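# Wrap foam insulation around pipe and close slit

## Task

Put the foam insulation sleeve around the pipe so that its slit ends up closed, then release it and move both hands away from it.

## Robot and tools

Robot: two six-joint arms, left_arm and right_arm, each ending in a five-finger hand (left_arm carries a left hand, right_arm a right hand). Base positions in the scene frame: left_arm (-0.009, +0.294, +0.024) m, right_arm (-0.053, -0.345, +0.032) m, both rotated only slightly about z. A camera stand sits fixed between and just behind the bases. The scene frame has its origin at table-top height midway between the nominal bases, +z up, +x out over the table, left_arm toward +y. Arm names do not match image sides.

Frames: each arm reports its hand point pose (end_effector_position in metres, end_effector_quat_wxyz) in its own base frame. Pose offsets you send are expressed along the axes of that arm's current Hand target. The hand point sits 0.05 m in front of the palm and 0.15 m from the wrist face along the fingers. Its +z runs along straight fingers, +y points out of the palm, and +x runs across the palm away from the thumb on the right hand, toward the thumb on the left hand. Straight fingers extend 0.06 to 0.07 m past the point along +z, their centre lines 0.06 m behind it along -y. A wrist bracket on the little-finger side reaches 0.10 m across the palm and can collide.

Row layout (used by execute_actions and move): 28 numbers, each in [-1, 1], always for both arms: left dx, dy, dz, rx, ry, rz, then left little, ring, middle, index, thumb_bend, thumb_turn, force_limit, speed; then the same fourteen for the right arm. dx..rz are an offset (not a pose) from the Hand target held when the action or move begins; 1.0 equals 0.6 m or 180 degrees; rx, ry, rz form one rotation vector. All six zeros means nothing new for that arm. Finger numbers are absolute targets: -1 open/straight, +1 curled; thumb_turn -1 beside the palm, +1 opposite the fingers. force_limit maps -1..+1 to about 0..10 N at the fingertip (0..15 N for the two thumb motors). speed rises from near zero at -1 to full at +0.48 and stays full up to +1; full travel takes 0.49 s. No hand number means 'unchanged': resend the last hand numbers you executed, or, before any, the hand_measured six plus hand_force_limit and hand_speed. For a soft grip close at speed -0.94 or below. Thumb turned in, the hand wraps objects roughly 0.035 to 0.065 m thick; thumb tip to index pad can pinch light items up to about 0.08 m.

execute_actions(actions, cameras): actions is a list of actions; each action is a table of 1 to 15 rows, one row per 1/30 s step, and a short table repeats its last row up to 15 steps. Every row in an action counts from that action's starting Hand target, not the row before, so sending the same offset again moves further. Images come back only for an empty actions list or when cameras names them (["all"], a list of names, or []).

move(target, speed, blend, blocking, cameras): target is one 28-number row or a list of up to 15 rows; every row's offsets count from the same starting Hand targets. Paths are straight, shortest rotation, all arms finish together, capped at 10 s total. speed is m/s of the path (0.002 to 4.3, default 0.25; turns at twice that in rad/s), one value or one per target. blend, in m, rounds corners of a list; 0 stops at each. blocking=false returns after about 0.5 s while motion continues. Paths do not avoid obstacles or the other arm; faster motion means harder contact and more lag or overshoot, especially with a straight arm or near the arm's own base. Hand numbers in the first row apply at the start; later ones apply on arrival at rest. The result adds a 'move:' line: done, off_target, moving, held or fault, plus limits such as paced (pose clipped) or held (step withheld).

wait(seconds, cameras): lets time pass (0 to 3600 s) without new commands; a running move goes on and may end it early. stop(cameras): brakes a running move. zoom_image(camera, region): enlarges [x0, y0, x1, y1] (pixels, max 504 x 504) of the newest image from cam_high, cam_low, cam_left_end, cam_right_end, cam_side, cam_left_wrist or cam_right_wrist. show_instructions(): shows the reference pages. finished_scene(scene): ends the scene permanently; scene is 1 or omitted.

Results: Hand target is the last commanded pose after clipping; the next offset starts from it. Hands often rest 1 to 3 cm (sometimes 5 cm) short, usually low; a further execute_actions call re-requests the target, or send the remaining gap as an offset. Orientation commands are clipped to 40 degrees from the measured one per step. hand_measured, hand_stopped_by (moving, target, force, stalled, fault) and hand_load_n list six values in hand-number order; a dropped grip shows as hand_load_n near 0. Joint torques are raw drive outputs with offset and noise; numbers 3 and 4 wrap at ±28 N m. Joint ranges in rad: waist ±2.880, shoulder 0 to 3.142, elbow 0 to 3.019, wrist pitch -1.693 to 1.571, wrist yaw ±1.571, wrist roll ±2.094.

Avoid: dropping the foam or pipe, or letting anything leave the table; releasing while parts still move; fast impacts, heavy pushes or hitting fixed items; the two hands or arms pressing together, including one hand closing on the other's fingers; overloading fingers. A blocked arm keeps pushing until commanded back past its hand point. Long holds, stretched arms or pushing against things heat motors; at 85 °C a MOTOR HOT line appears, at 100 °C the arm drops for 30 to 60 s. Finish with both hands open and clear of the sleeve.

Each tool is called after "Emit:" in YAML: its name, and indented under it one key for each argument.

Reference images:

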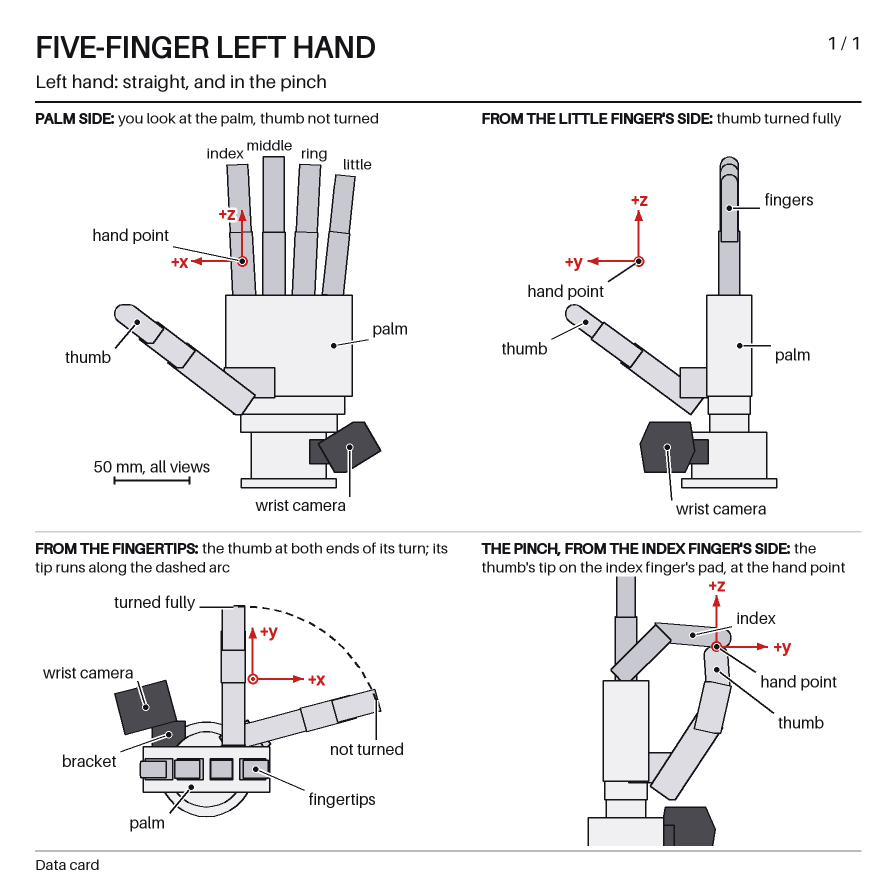

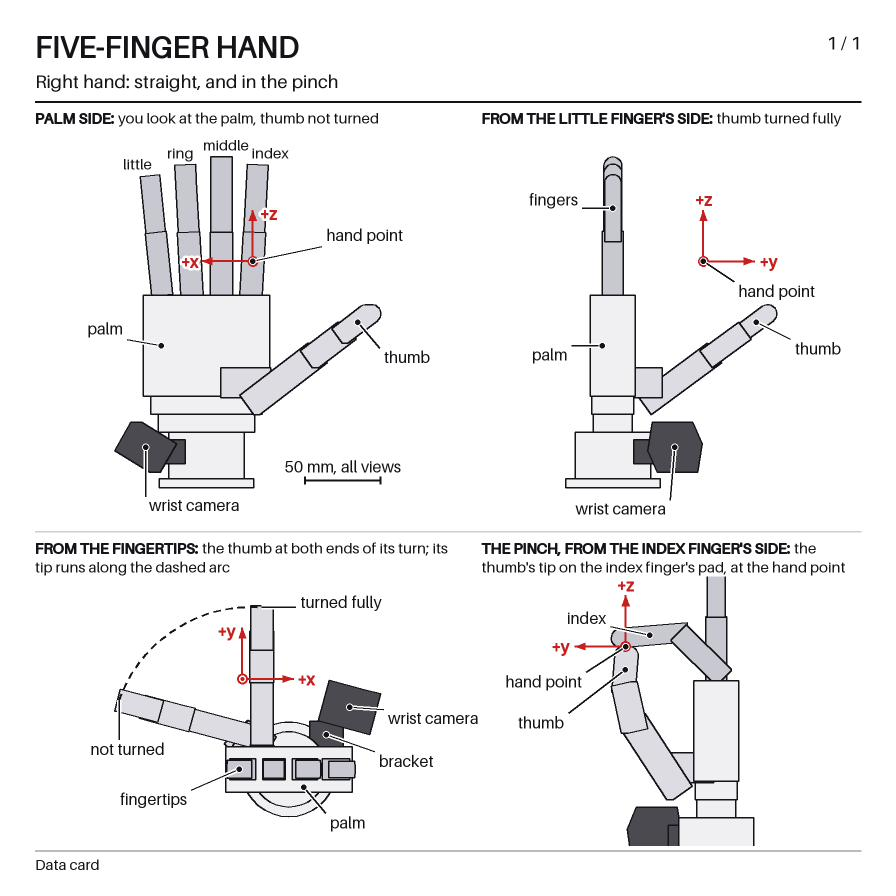

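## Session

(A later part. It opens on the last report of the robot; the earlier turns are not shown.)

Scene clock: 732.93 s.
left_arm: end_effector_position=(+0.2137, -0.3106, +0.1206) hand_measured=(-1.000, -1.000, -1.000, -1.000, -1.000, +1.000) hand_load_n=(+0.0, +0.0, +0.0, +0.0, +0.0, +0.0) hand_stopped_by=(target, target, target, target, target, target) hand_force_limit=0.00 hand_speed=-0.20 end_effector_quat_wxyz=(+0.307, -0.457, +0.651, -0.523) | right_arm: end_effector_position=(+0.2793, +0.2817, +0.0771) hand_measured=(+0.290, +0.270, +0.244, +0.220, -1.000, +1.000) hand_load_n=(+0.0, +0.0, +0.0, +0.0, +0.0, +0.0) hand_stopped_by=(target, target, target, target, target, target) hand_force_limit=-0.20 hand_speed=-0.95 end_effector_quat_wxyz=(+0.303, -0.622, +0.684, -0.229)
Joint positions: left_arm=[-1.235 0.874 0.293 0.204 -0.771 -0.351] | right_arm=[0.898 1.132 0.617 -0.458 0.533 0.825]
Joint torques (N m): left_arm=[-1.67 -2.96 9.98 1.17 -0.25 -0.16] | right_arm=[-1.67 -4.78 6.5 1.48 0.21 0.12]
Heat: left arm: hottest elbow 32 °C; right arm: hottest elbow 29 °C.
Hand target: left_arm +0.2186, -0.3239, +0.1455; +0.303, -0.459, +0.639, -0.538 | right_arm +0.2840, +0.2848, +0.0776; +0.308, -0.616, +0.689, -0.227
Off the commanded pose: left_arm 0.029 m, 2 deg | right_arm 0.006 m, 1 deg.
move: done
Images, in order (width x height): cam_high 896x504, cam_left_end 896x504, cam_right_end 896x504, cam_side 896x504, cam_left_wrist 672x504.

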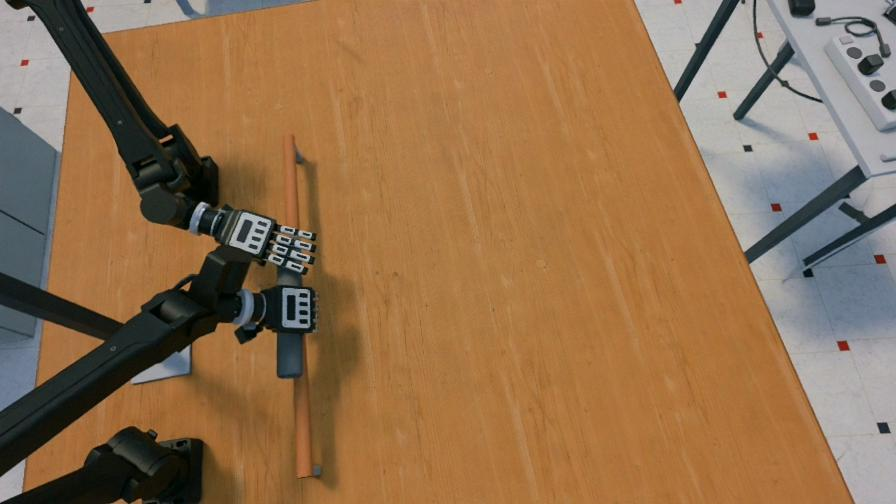

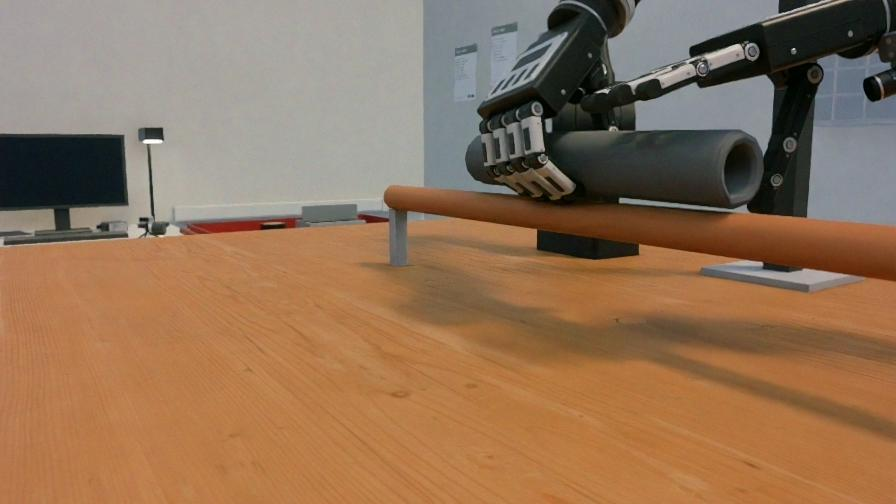

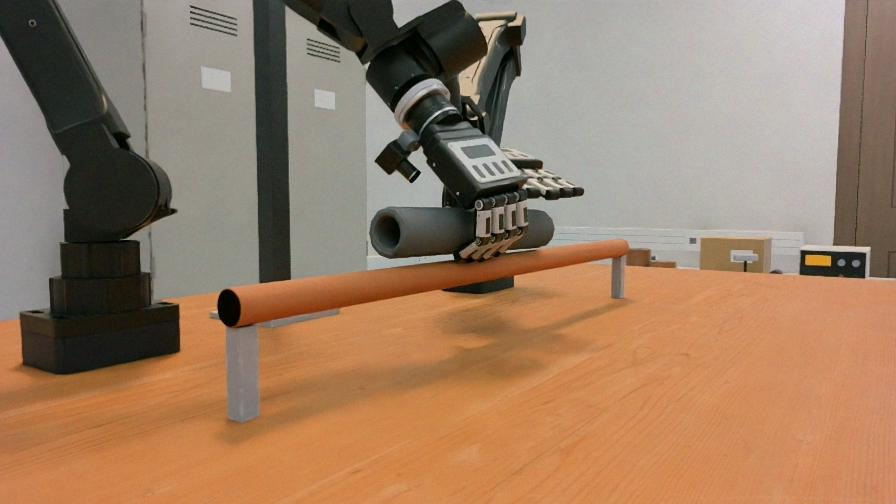

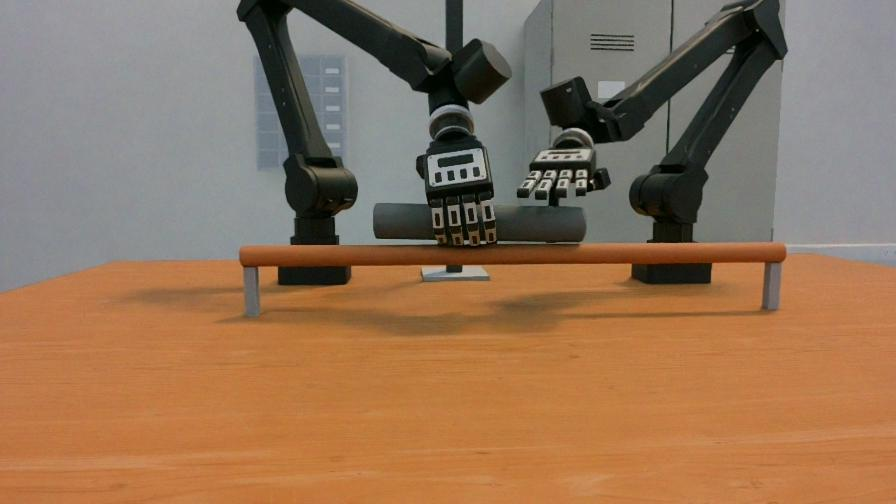

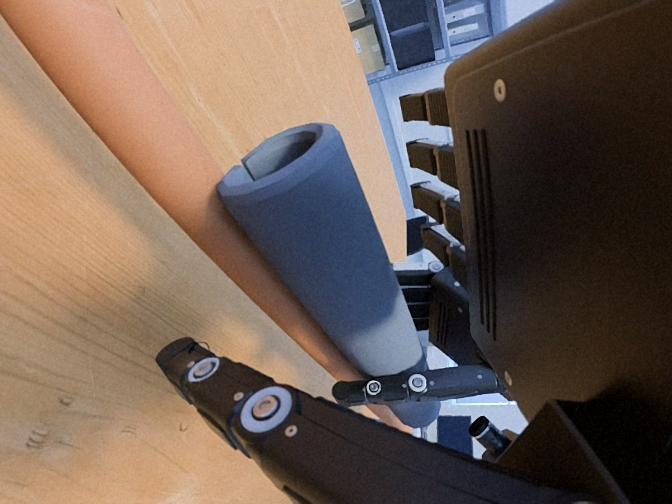

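Emit:
move:
  target:
    - [0,0,0,0,0,0,-1,-1,-1,-1,-1,1,0,-0.2,0,0,0,0,0,0,0.36,0.34,0.315,0.29,-1,1,-0.2,-0.92]
    - [0,0,0,0,0,0,-1,-1,-1,-1,-1,1,0,-0.2,0,0,0,0,0,0,0.39,0.37,0.345,0.32,-1,1,-0.2,-0.92]
  speed: 0.04
  cameras: ["cam_left_end","cam_high","cam_side","cam_left_wrist","cam_right_end"]

Emit:
zoom_image:
  camera: "cam_side"
  region: [350, 140, 650, 290]

Emit:
zoom_image:
  camera: "cam_left_wrist"
  region: [180, 120, 480, 360]

Emit:
zoom_image:
  camera: "cam_right_end"
  region: [360, 160, 560, 280]

Scene clock: 734.30 s.
left_arm: end_effector_position=(+0.2137, -0.3106, +0.1206) hand_measured=(-1.000, -1.000, -1.000, -1.000, -1.000, +1.000) hand_load_n=(+0.0, +0.0, +0.0, +0.0, +0.0, +0.0) hand_stopped_by=(target, target, target, target, target, target) hand_force_limit=0.00 hand_speed=-0.20 end_effector_quat_wxyz=(+0.307, -0.457, +0.651, -0.523) | right_arm: end_effector_position=(+0.2793, +0.2817, +0.0771) hand_measured=(+0.390, +0.370, +0.344, +0.320, -1.000, +1.000) hand_load_n=(+0.0, +0.5, +1.5, +1.5, +0.0, +0.0) hand_stopped_by=(target, target, target, target, target, target) hand_force_limit=-0.20 hand_speed=-0.92 end_effector_quat_wxyz=(+0.303, -0.622, +0.684, -0.229)
Joint positions: left_arm=[-1.235 0.874 0.293 0.204 -0.771 -0.351] | right_arm=[0.898 1.132 0.617 -0.458 0.533 0.825]
Joint torques (N m): left_arm=[-1.79 -2.67 10.04 1.13 -0.23 -0.16] | right_arm=[-2.37 -5.19 6.38 1.44 0.21 0.11]
Heat: left arm: hottest elbow 32 °C; right arm: hottest elbow 29 °C.
Hand target: left_arm +0.2186, -0.3239, +0.1455; +0.303, -0.459, +0.639, -0.538 | right_arm +0.2840, +0.2848, +0.0776; +0.308, -0.616, +0.689, -0.227
Off the commanded pose: left_arm 0.029 m, 2 deg | right_arm 0.006 m, 1 deg.
move: done
Images, in order (width x height): cam_high 896x504, cam_left_end 896x504, cam_right_end 896x504, cam_side 896x504, cam_left_wrist 672x504.

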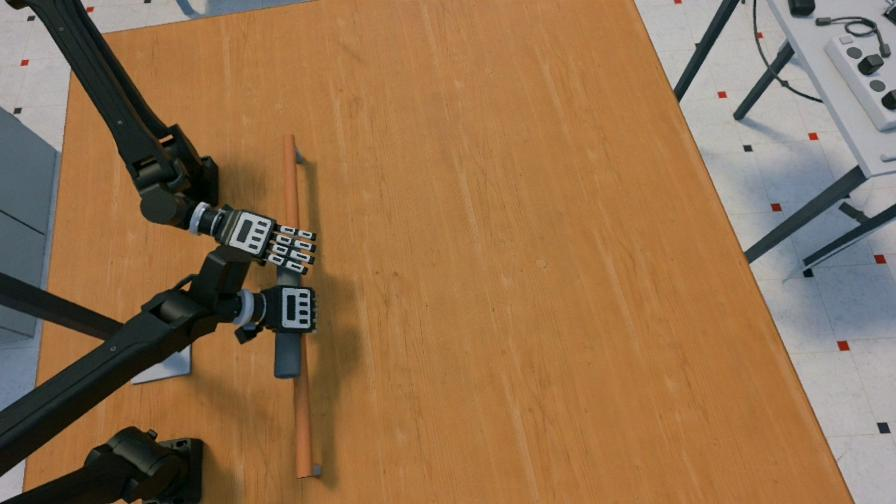

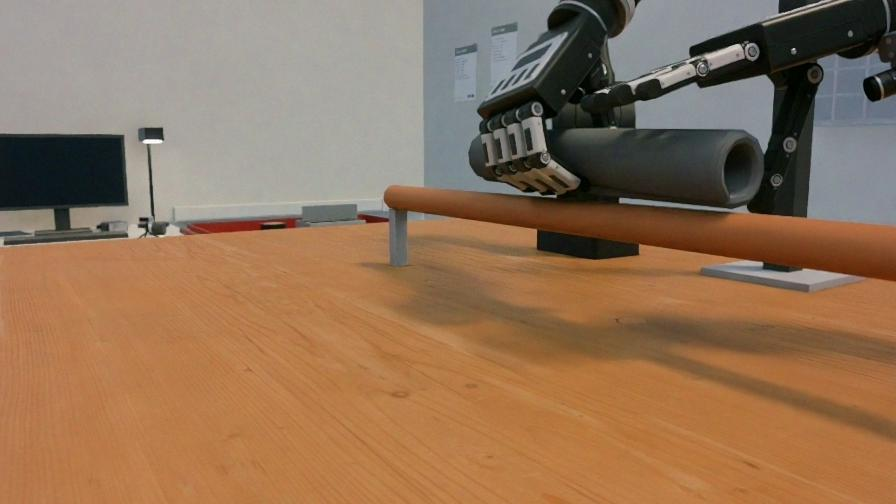

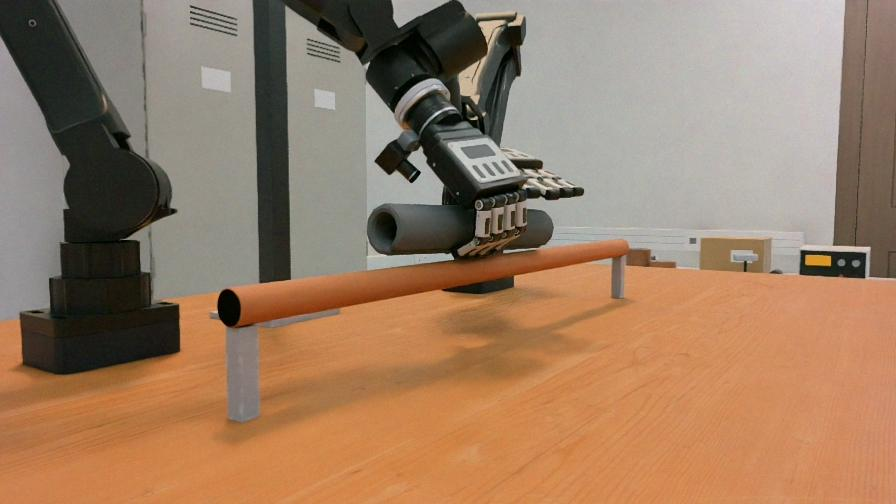

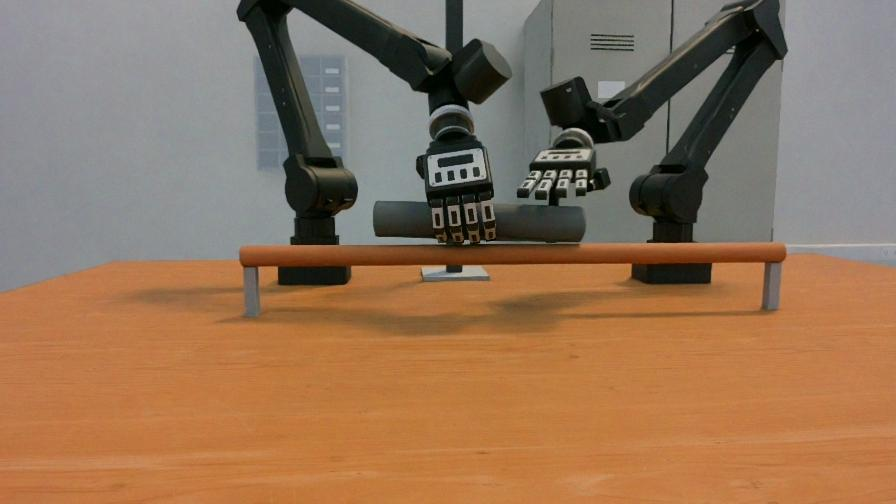

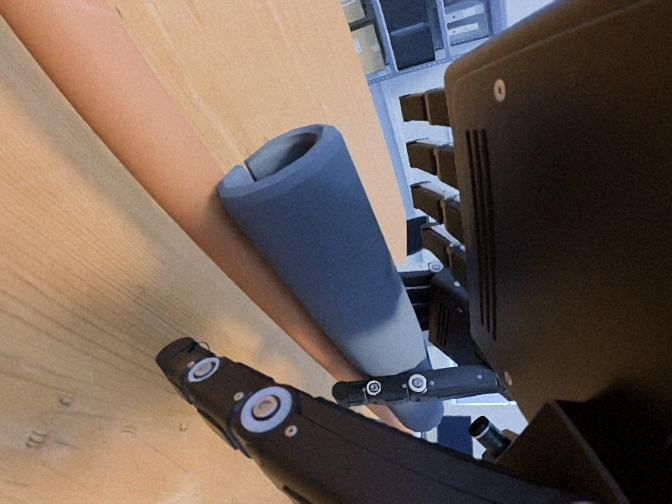

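Scaled by 1.680.

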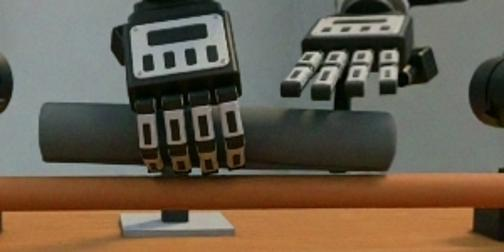

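Scaled by 1.680 from the camera's image (finer frame: 960x720).

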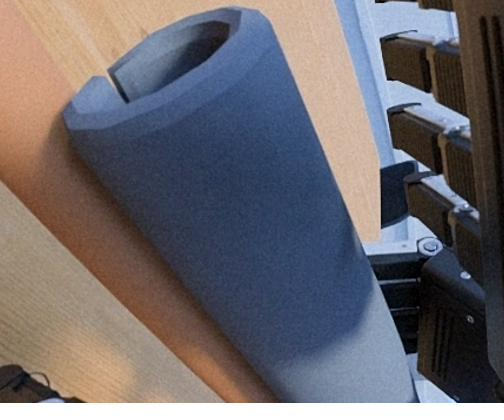

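Scaled by 2.520.

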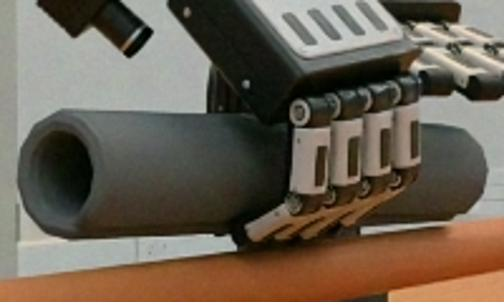

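Emit:
execute_actions:
  actions: []

Scene clock: 735.50 s.
left_arm: end_effector_position=(+0.2137, -0.3106, +0.1206) hand_measured=(-1.000, -1.000, -1.000, -1.000, -1.000, +1.000) hand_load_n=(+0.0, +0.0, +0.0, +0.0, +0.5, +0.0) hand_stopped_by=(target, target, target, target, target, target) hand_force_limit=0.00 hand_speed=-0.20 end_effector_quat_wxyz=(+0.307, -0.457, +0.651, -0.523) | right_arm: end_effector_position=(+0.2793, +0.2817, +0.0771) hand_measured=(+0.390, +0.370, +0.344, +0.320, -1.000, +1.000) hand_load_n=(+0.0, +0.0, +1.5, +1.5, +0.0, +0.0) hand_stopped_by=(target, target, target, target, target, target) hand_force_limit=-0.20 hand_speed=-0.92 end_effector_quat_wxyz=(+0.303, -0.622, +0.684, -0.229)
Joint positions: left_arm=[-1.235 0.874 0.293 0.204 -0.771 -0.351] | right_arm=[0.898 1.132 0.617 -0.458 0.533 0.825]
Joint velocities: within noise
Joint torques (N m): left_arm=[-1.55 -2.96 9.98 1.21 -0.25 -0.15] | right_arm=[-1.85 -5.13 6.39 1.52 0.22 0.1]
Motor temperatures (°C): left_arm=[24 24 32 27 22 24] | right_arm=[25 25 29 22 22 25]
Heat: left arm: hottest elbow 32 °C; right arm: hottest elbow 29 °C.
Hand target: left_arm +0.2186, -0.3239, +0.1455; +0.303, -0.459, +0.639, -0.538 | right_arm +0.2840, +0.2848, +0.0776; +0.308, -0.616, +0.689, -0.227
Off the commanded pose: left_arm 0.029 m, 2 deg | right_arm 0.006 m, 1 deg.

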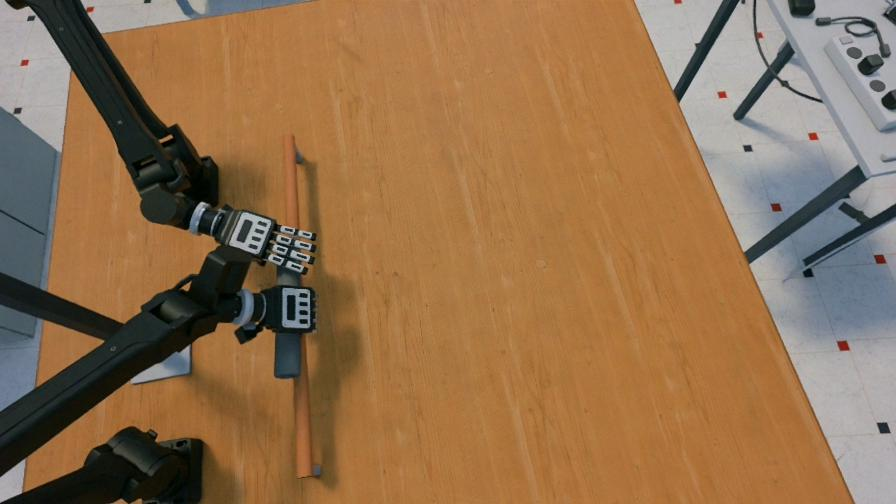

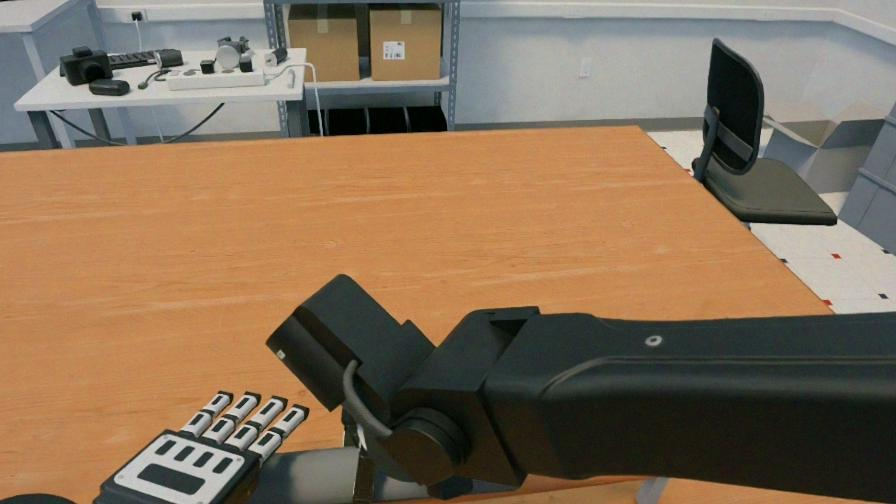

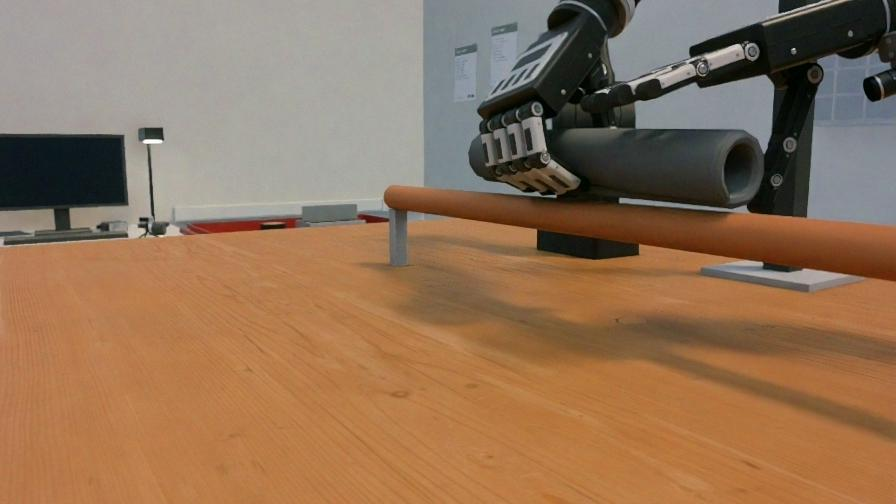

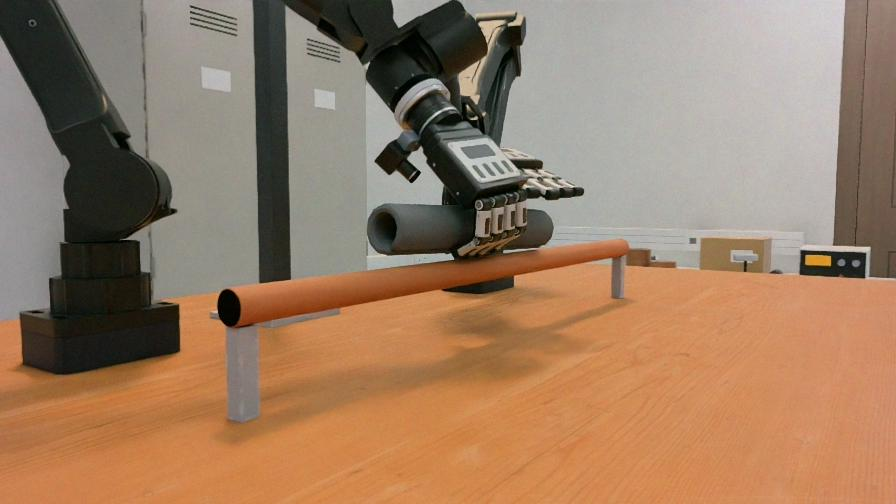

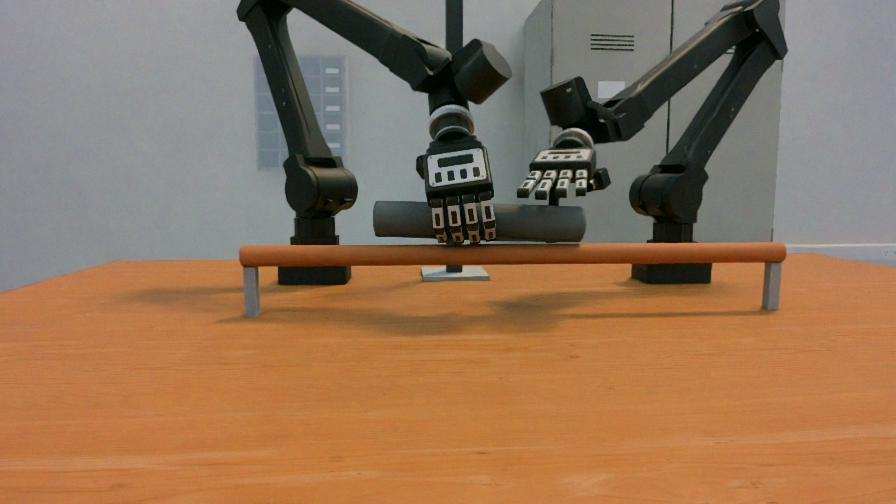

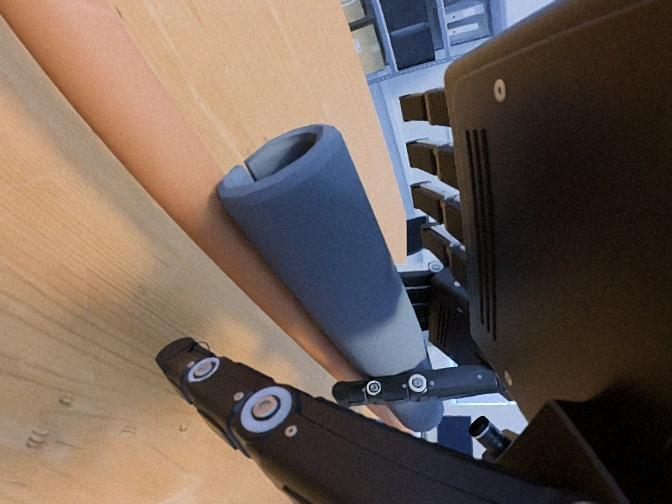

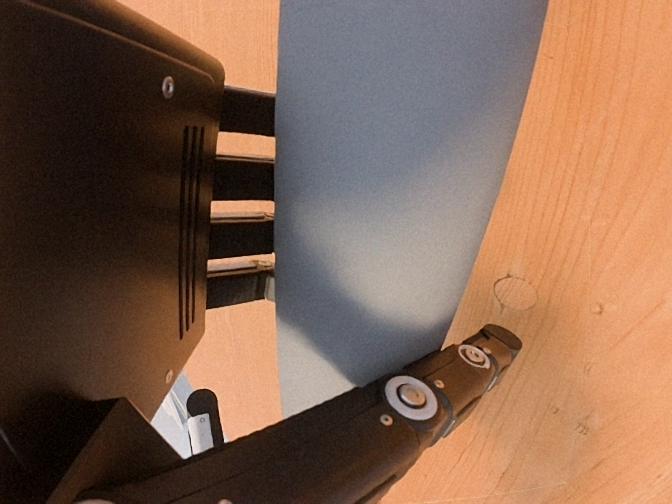

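Emit:
move:
  target:
    - [0.0021, 0.0937, 0.0099, 0,0,0, -1,-1,-1,-1,-1,1,0,-0.2, 0,0,0,0,0,0, 0.39,0.37,0.345,0.32,-1,1,-0.2,-0.92]
  speed: 0.06
  cameras: ["cam_high","cam_side","cam_left_wrist","cam_left_end"]

Scene clock: 738.30 s.
left_arm: end_effector_position=(+0.2147, -0.3234, +0.0926) hand_measured=(-1.000, -1.000, -1.000, -1.000, -1.000, +1.000) hand_load_n=(+0.0, +0.0, +0.0, +0.0, +0.0, +0.0) hand_stopped_by=(target, target, target, target, target, target) hand_force_limit=0.00 hand_speed=-0.20 end_effector_quat_wxyz=(+0.311, -0.460, +0.639, -0.532) | right_arm: end_effector_position=(+0.2785, +0.2807, +0.0752) hand_measured=(+0.390, +0.370, +0.344, +0.320, -1.000, +1.000) hand_load_n=(+0.0, +0.0, +1.0, +1.5, +0.0, +0.0) hand_stopped_by=(target, target, target, target, target, target) hand_force_limit=-0.20 hand_speed=-0.92 end_effector_quat_wxyz=(+0.301, -0.623, +0.685, -0.229)
Joint positions: left_arm=[-1.261 1.052 0.257 0.439 -0.811 -0.358] | right_arm=[0.898 1.133 0.614 -0.457 0.533 0.826]
Joint torques (N m): left_arm=[-3.25 -2.14 5.37 2.62 -0.32 -0.3] | right_arm=[-2.37 -5.19 6.68 1.44 0.21 0.1]
Heat: left arm: hottest elbow 32 °C; right arm: hottest elbow 29 °C.
Hand target: left_arm +0.2088, -0.3275, +0.0900; +0.303, -0.459, +0.639, -0.538 | right_arm +0.2841, +0.2848, +0.0776; +0.308, -0.616, +0.689, -0.227
Off the commanded pose: left_arm 0.008 m, 1 deg | right_arm 0.007 m, 1 deg.
move: done
Images, in order (width x height): cam_high 896x504, cam_left_end 896x504, cam_side 896x504, cam_left_wrist 672x504.

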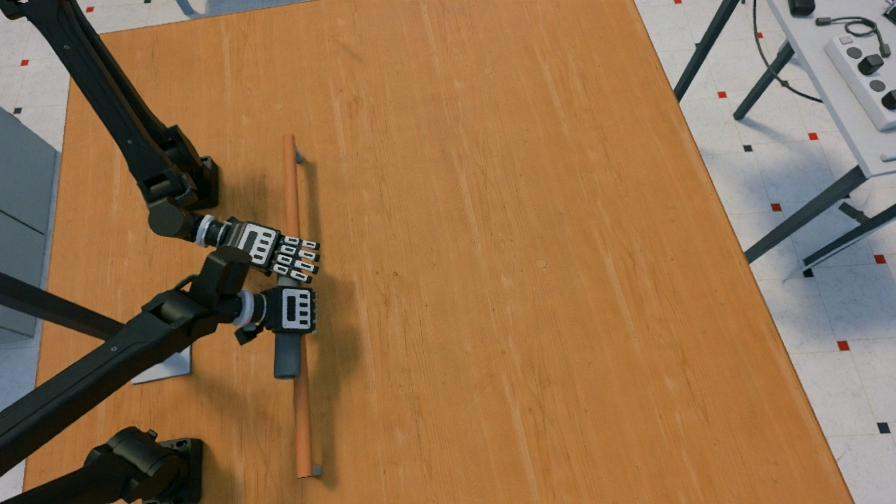

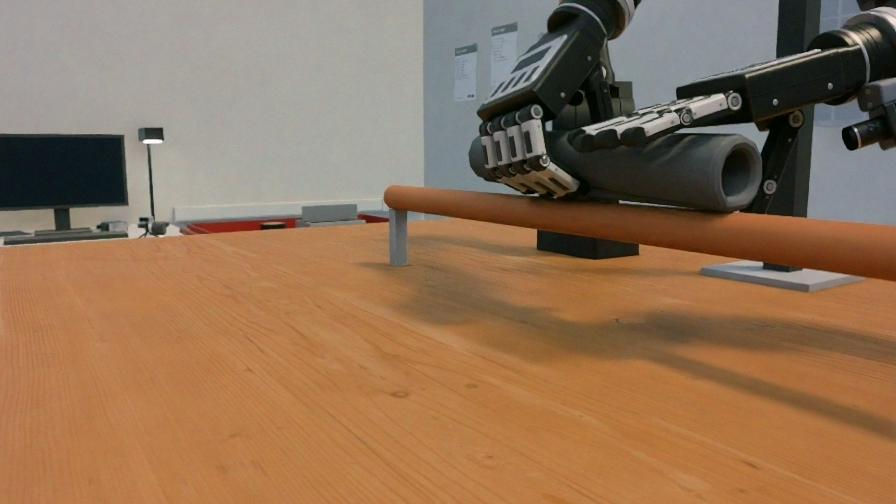

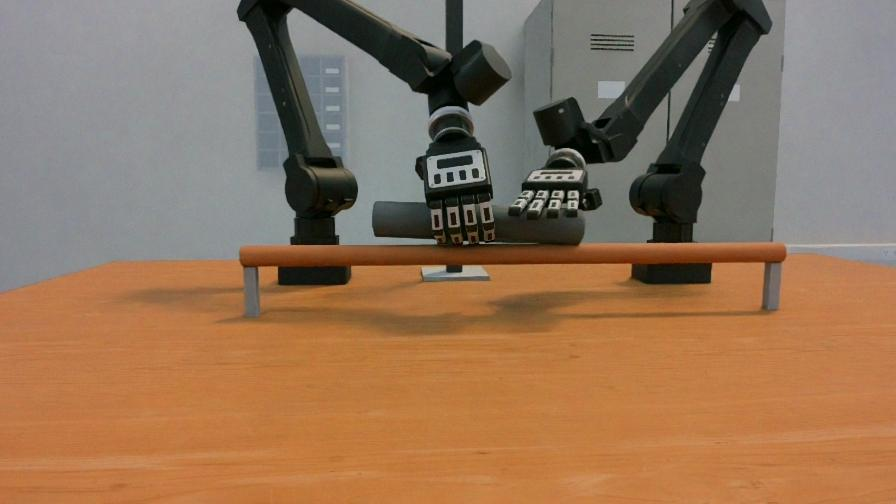

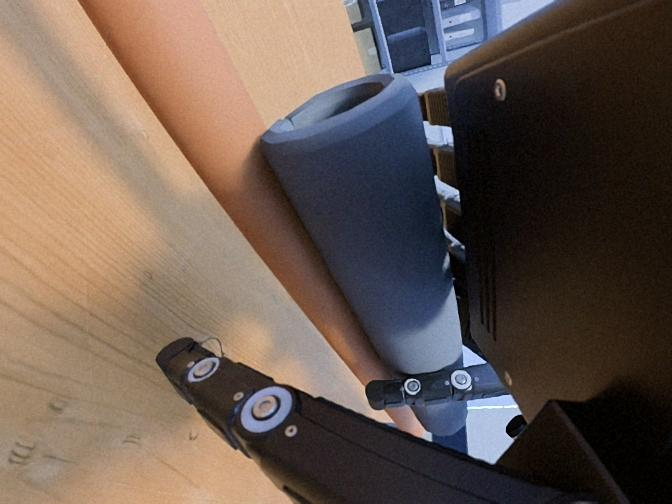

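Emit:
move:
  target:
    - [-0.0014, 0.0129, 0.0032, 0,0,0, -1,-1,-1,-1,-1,1,0,-0.2, 0,0,0,0,0,0, 0.39,0.37,0.345,0.32,-1,1,-0.2,-0.92]
  speed: 0.04

Emit:
move:
  target:
    - [0,0,0, 0,0,0, -1,-1,-1,-1,-1,1,0,-0.2, 0,0,0,0,0,0, 0.1,0.1,0.1,0.1,-1,1,-0.2,-0.6]
  speed: 0.04
  cameras: ["cam_high","cam_side","cam_left_wrist","cam_left_end","cam_right_end"]

Scene clock: 739.30 s.
left_arm: end_effector_position=(+0.2159, -0.3255, +0.0895) hand_measured=(-1.000, -1.000, -1.000, -1.000, -1.000, +1.000) hand_load_n=(+0.0, +0.0, +0.0, +0.0, +0.0, +0.0) hand_stopped_by=(target, target, target, target, target, target) hand_force_limit=0.00 hand_speed=-0.20 end_effector_quat_wxyz=(+0.310, -0.462, +0.633, -0.538) | right_arm: end_effector_position=(+0.2785, +0.2807, +0.0752) hand_measured=(+0.390, +0.370, +0.344, +0.320, -1.000, +1.000) hand_load_n=(+0.5, +0.0, +0.5, +2.5, +0.0, +0.0) hand_stopped_by=(target, target, target, target, target, target) hand_force_limit=-0.20 hand_speed=-0.92 end_effector_quat_wxyz=(+0.301, -0.623, +0.685, -0.229)
Joint positions: left_arm=[-1.261 1.084 0.249 0.495 -0.814 -0.36] | right_arm=[0.898 1.133 0.614 -0.457 0.533 0.826]
Joint torques (N m): left_arm=[-3.02 -1.55 4.97 2.48 -0.17 -0.3] | right_arm=[-1.9 -5.01 6.6 1.4 0.2 0.11]
Heat: left arm: hottest elbow 32 °C; right arm: hottest elbow 29 °C.
Hand target: left_arm +0.2088, -0.3276, +0.0821; +0.303, -0.459, +0.639, -0.538 | right_arm +0.2841, +0.2848, +0.0777; +0.308, -0.616, +0.689, -0.227
Off the commanded pose: left_arm 0.011 m, 1 deg | right_arm 0.007 m, 1 deg.
move: off_target (left_arm)

Scene clock: 739.83 s.
left_arm: end_effector_position=(+0.2151, -0.3247, +0.0864) hand_measured=(-1.000, -1.000, -1.000, -1.000, -1.000, +1.000) hand_load_n=(+0.0, +0.0, +0.0, +0.0, +0.0, +0.0) hand_stopped_by=(target, target, target, target, target, target) hand_force_limit=0.00 hand_speed=-0.20 end_effector_quat_wxyz=(+0.310, -0.461, +0.636, -0.535) | right_arm: end_effector_position=(+0.2787, +0.2811, +0.0752) hand_measured=(+0.100, +0.100, +0.100, +0.100, -1.000, +1.000) hand_load_n=(+0.0, +0.0, +0.0, +0.0, -0.5, +0.0) hand_stopped_by=(target, target, target, target, target, target) hand_force_limit=-0.20 hand_speed=-0.60 end_effector_quat_wxyz=(+0.302, -0.623, +0.685, -0.229)
Joint positions: left_arm=[-1.262 1.09 0.247 0.495 -0.813 -0.36] | right_arm=[0.898 1.134 0.614 -0.455 0.533 0.826]
Joint torques (N m): left_arm=[-2.78 -2.08 5.07 2.48 -0.22 -0.29] | right_arm=[-1.73 -5.19 6.78 1.29 0.21 0.11]
Heat: left arm: hottest elbow 32 °C; right arm: hottest elbow 29 °C.
Hand target: left_arm +0.2087, -0.3275, +0.0819; +0.303, -0.459, +0.639, -0.538 | right_arm +0.2840, +0.2848, +0.0775; +0.308, -0.616, +0.689, -0.227
Off the commanded pose: left_arm 0.008 m, 1 deg | right_arm 0.007 m, 1 deg.
move: done
Images, in order (width x height): cam_high 896x504, cam_left_end 896x504, cam_right_end 896x504, cam_side 896x504, cam_left_wrist 672x504.

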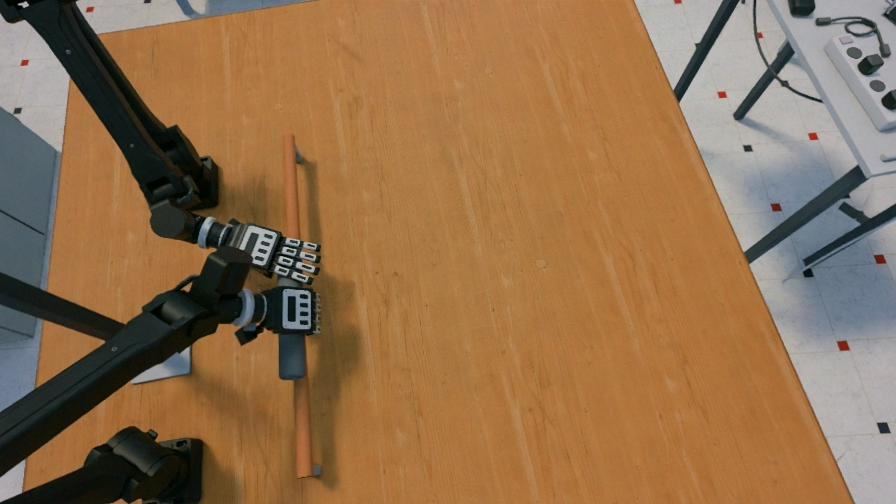

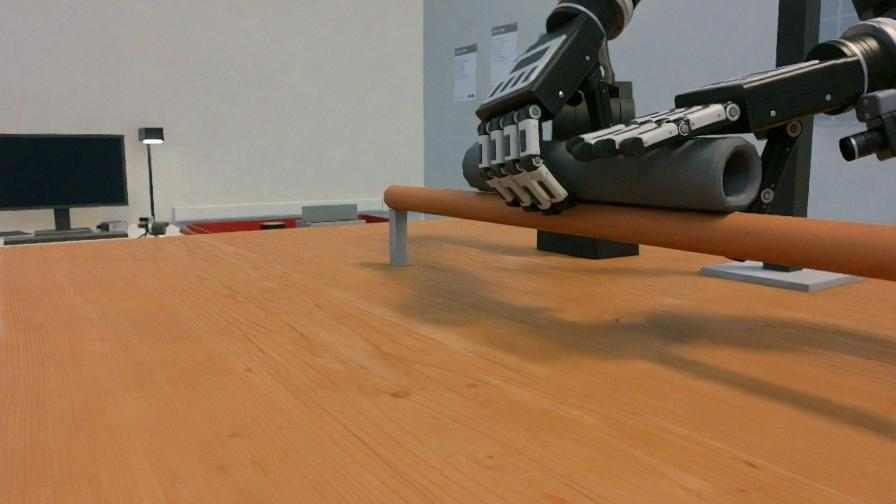

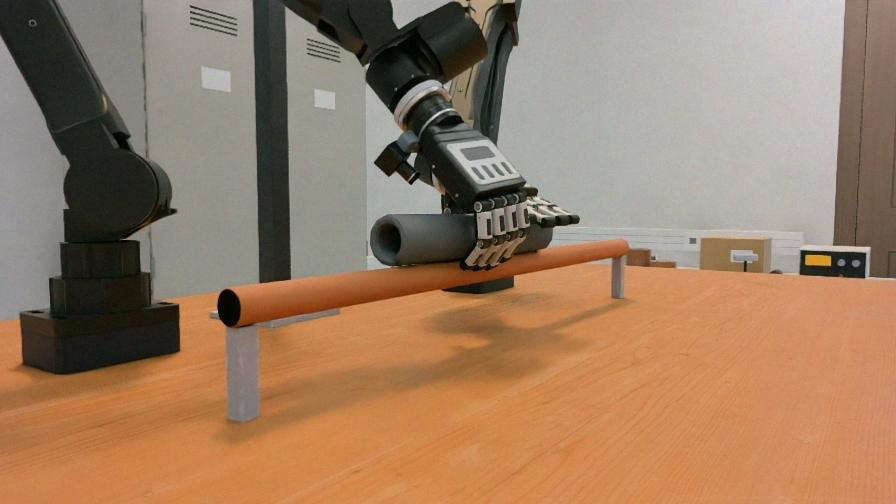

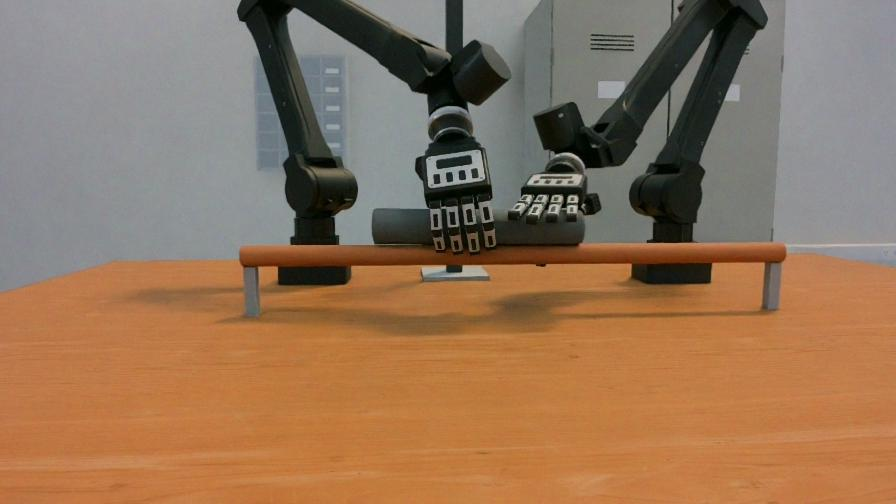

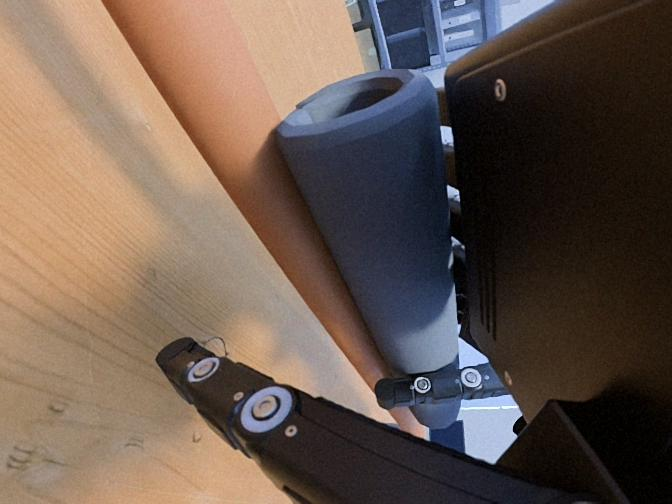

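Emit:
zoom_image:
  camera: "cam_left_end"
  region: [630, 80, 830, 240]

Emit:
zoom_image:
  camera: "cam_right_end"
  region: [340, 190, 480, 290]

Emit:
zoom_image:
  camera: "cam_left_wrist"
  region: [200, 40, 460, 240]

Emit:
zoom_image:
  camera: "cam_high"
  region: [230, 230, 370, 400]

Scaled by 2.520.

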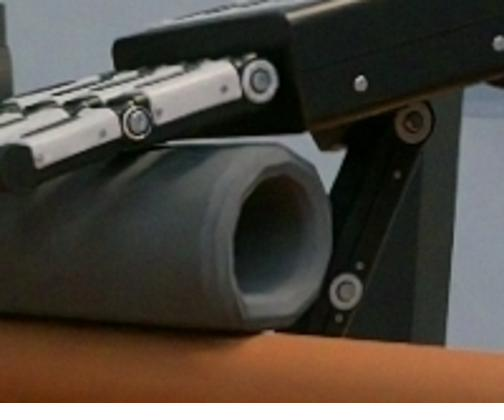

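Scaled by 3.600.

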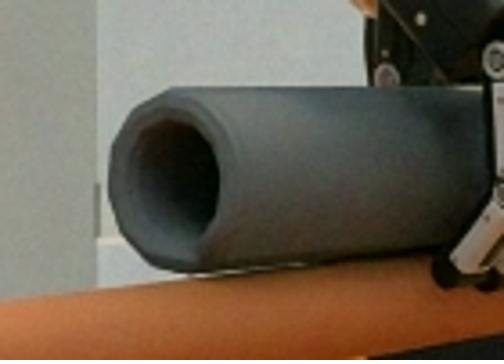

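Scaled by 1.938 from the camera's image (finer frame: 960x720).

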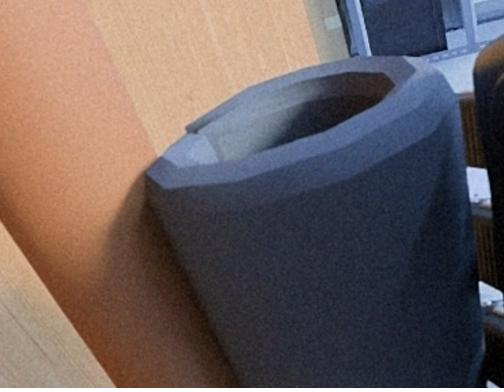

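Scaled by 2.965.

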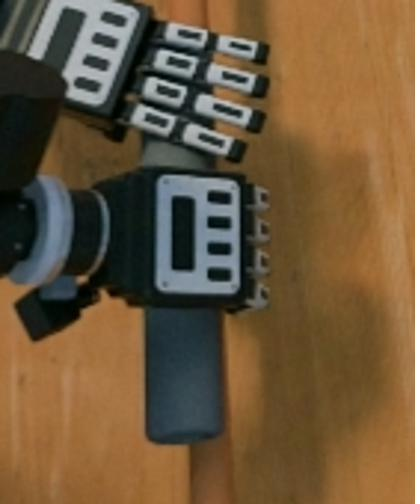

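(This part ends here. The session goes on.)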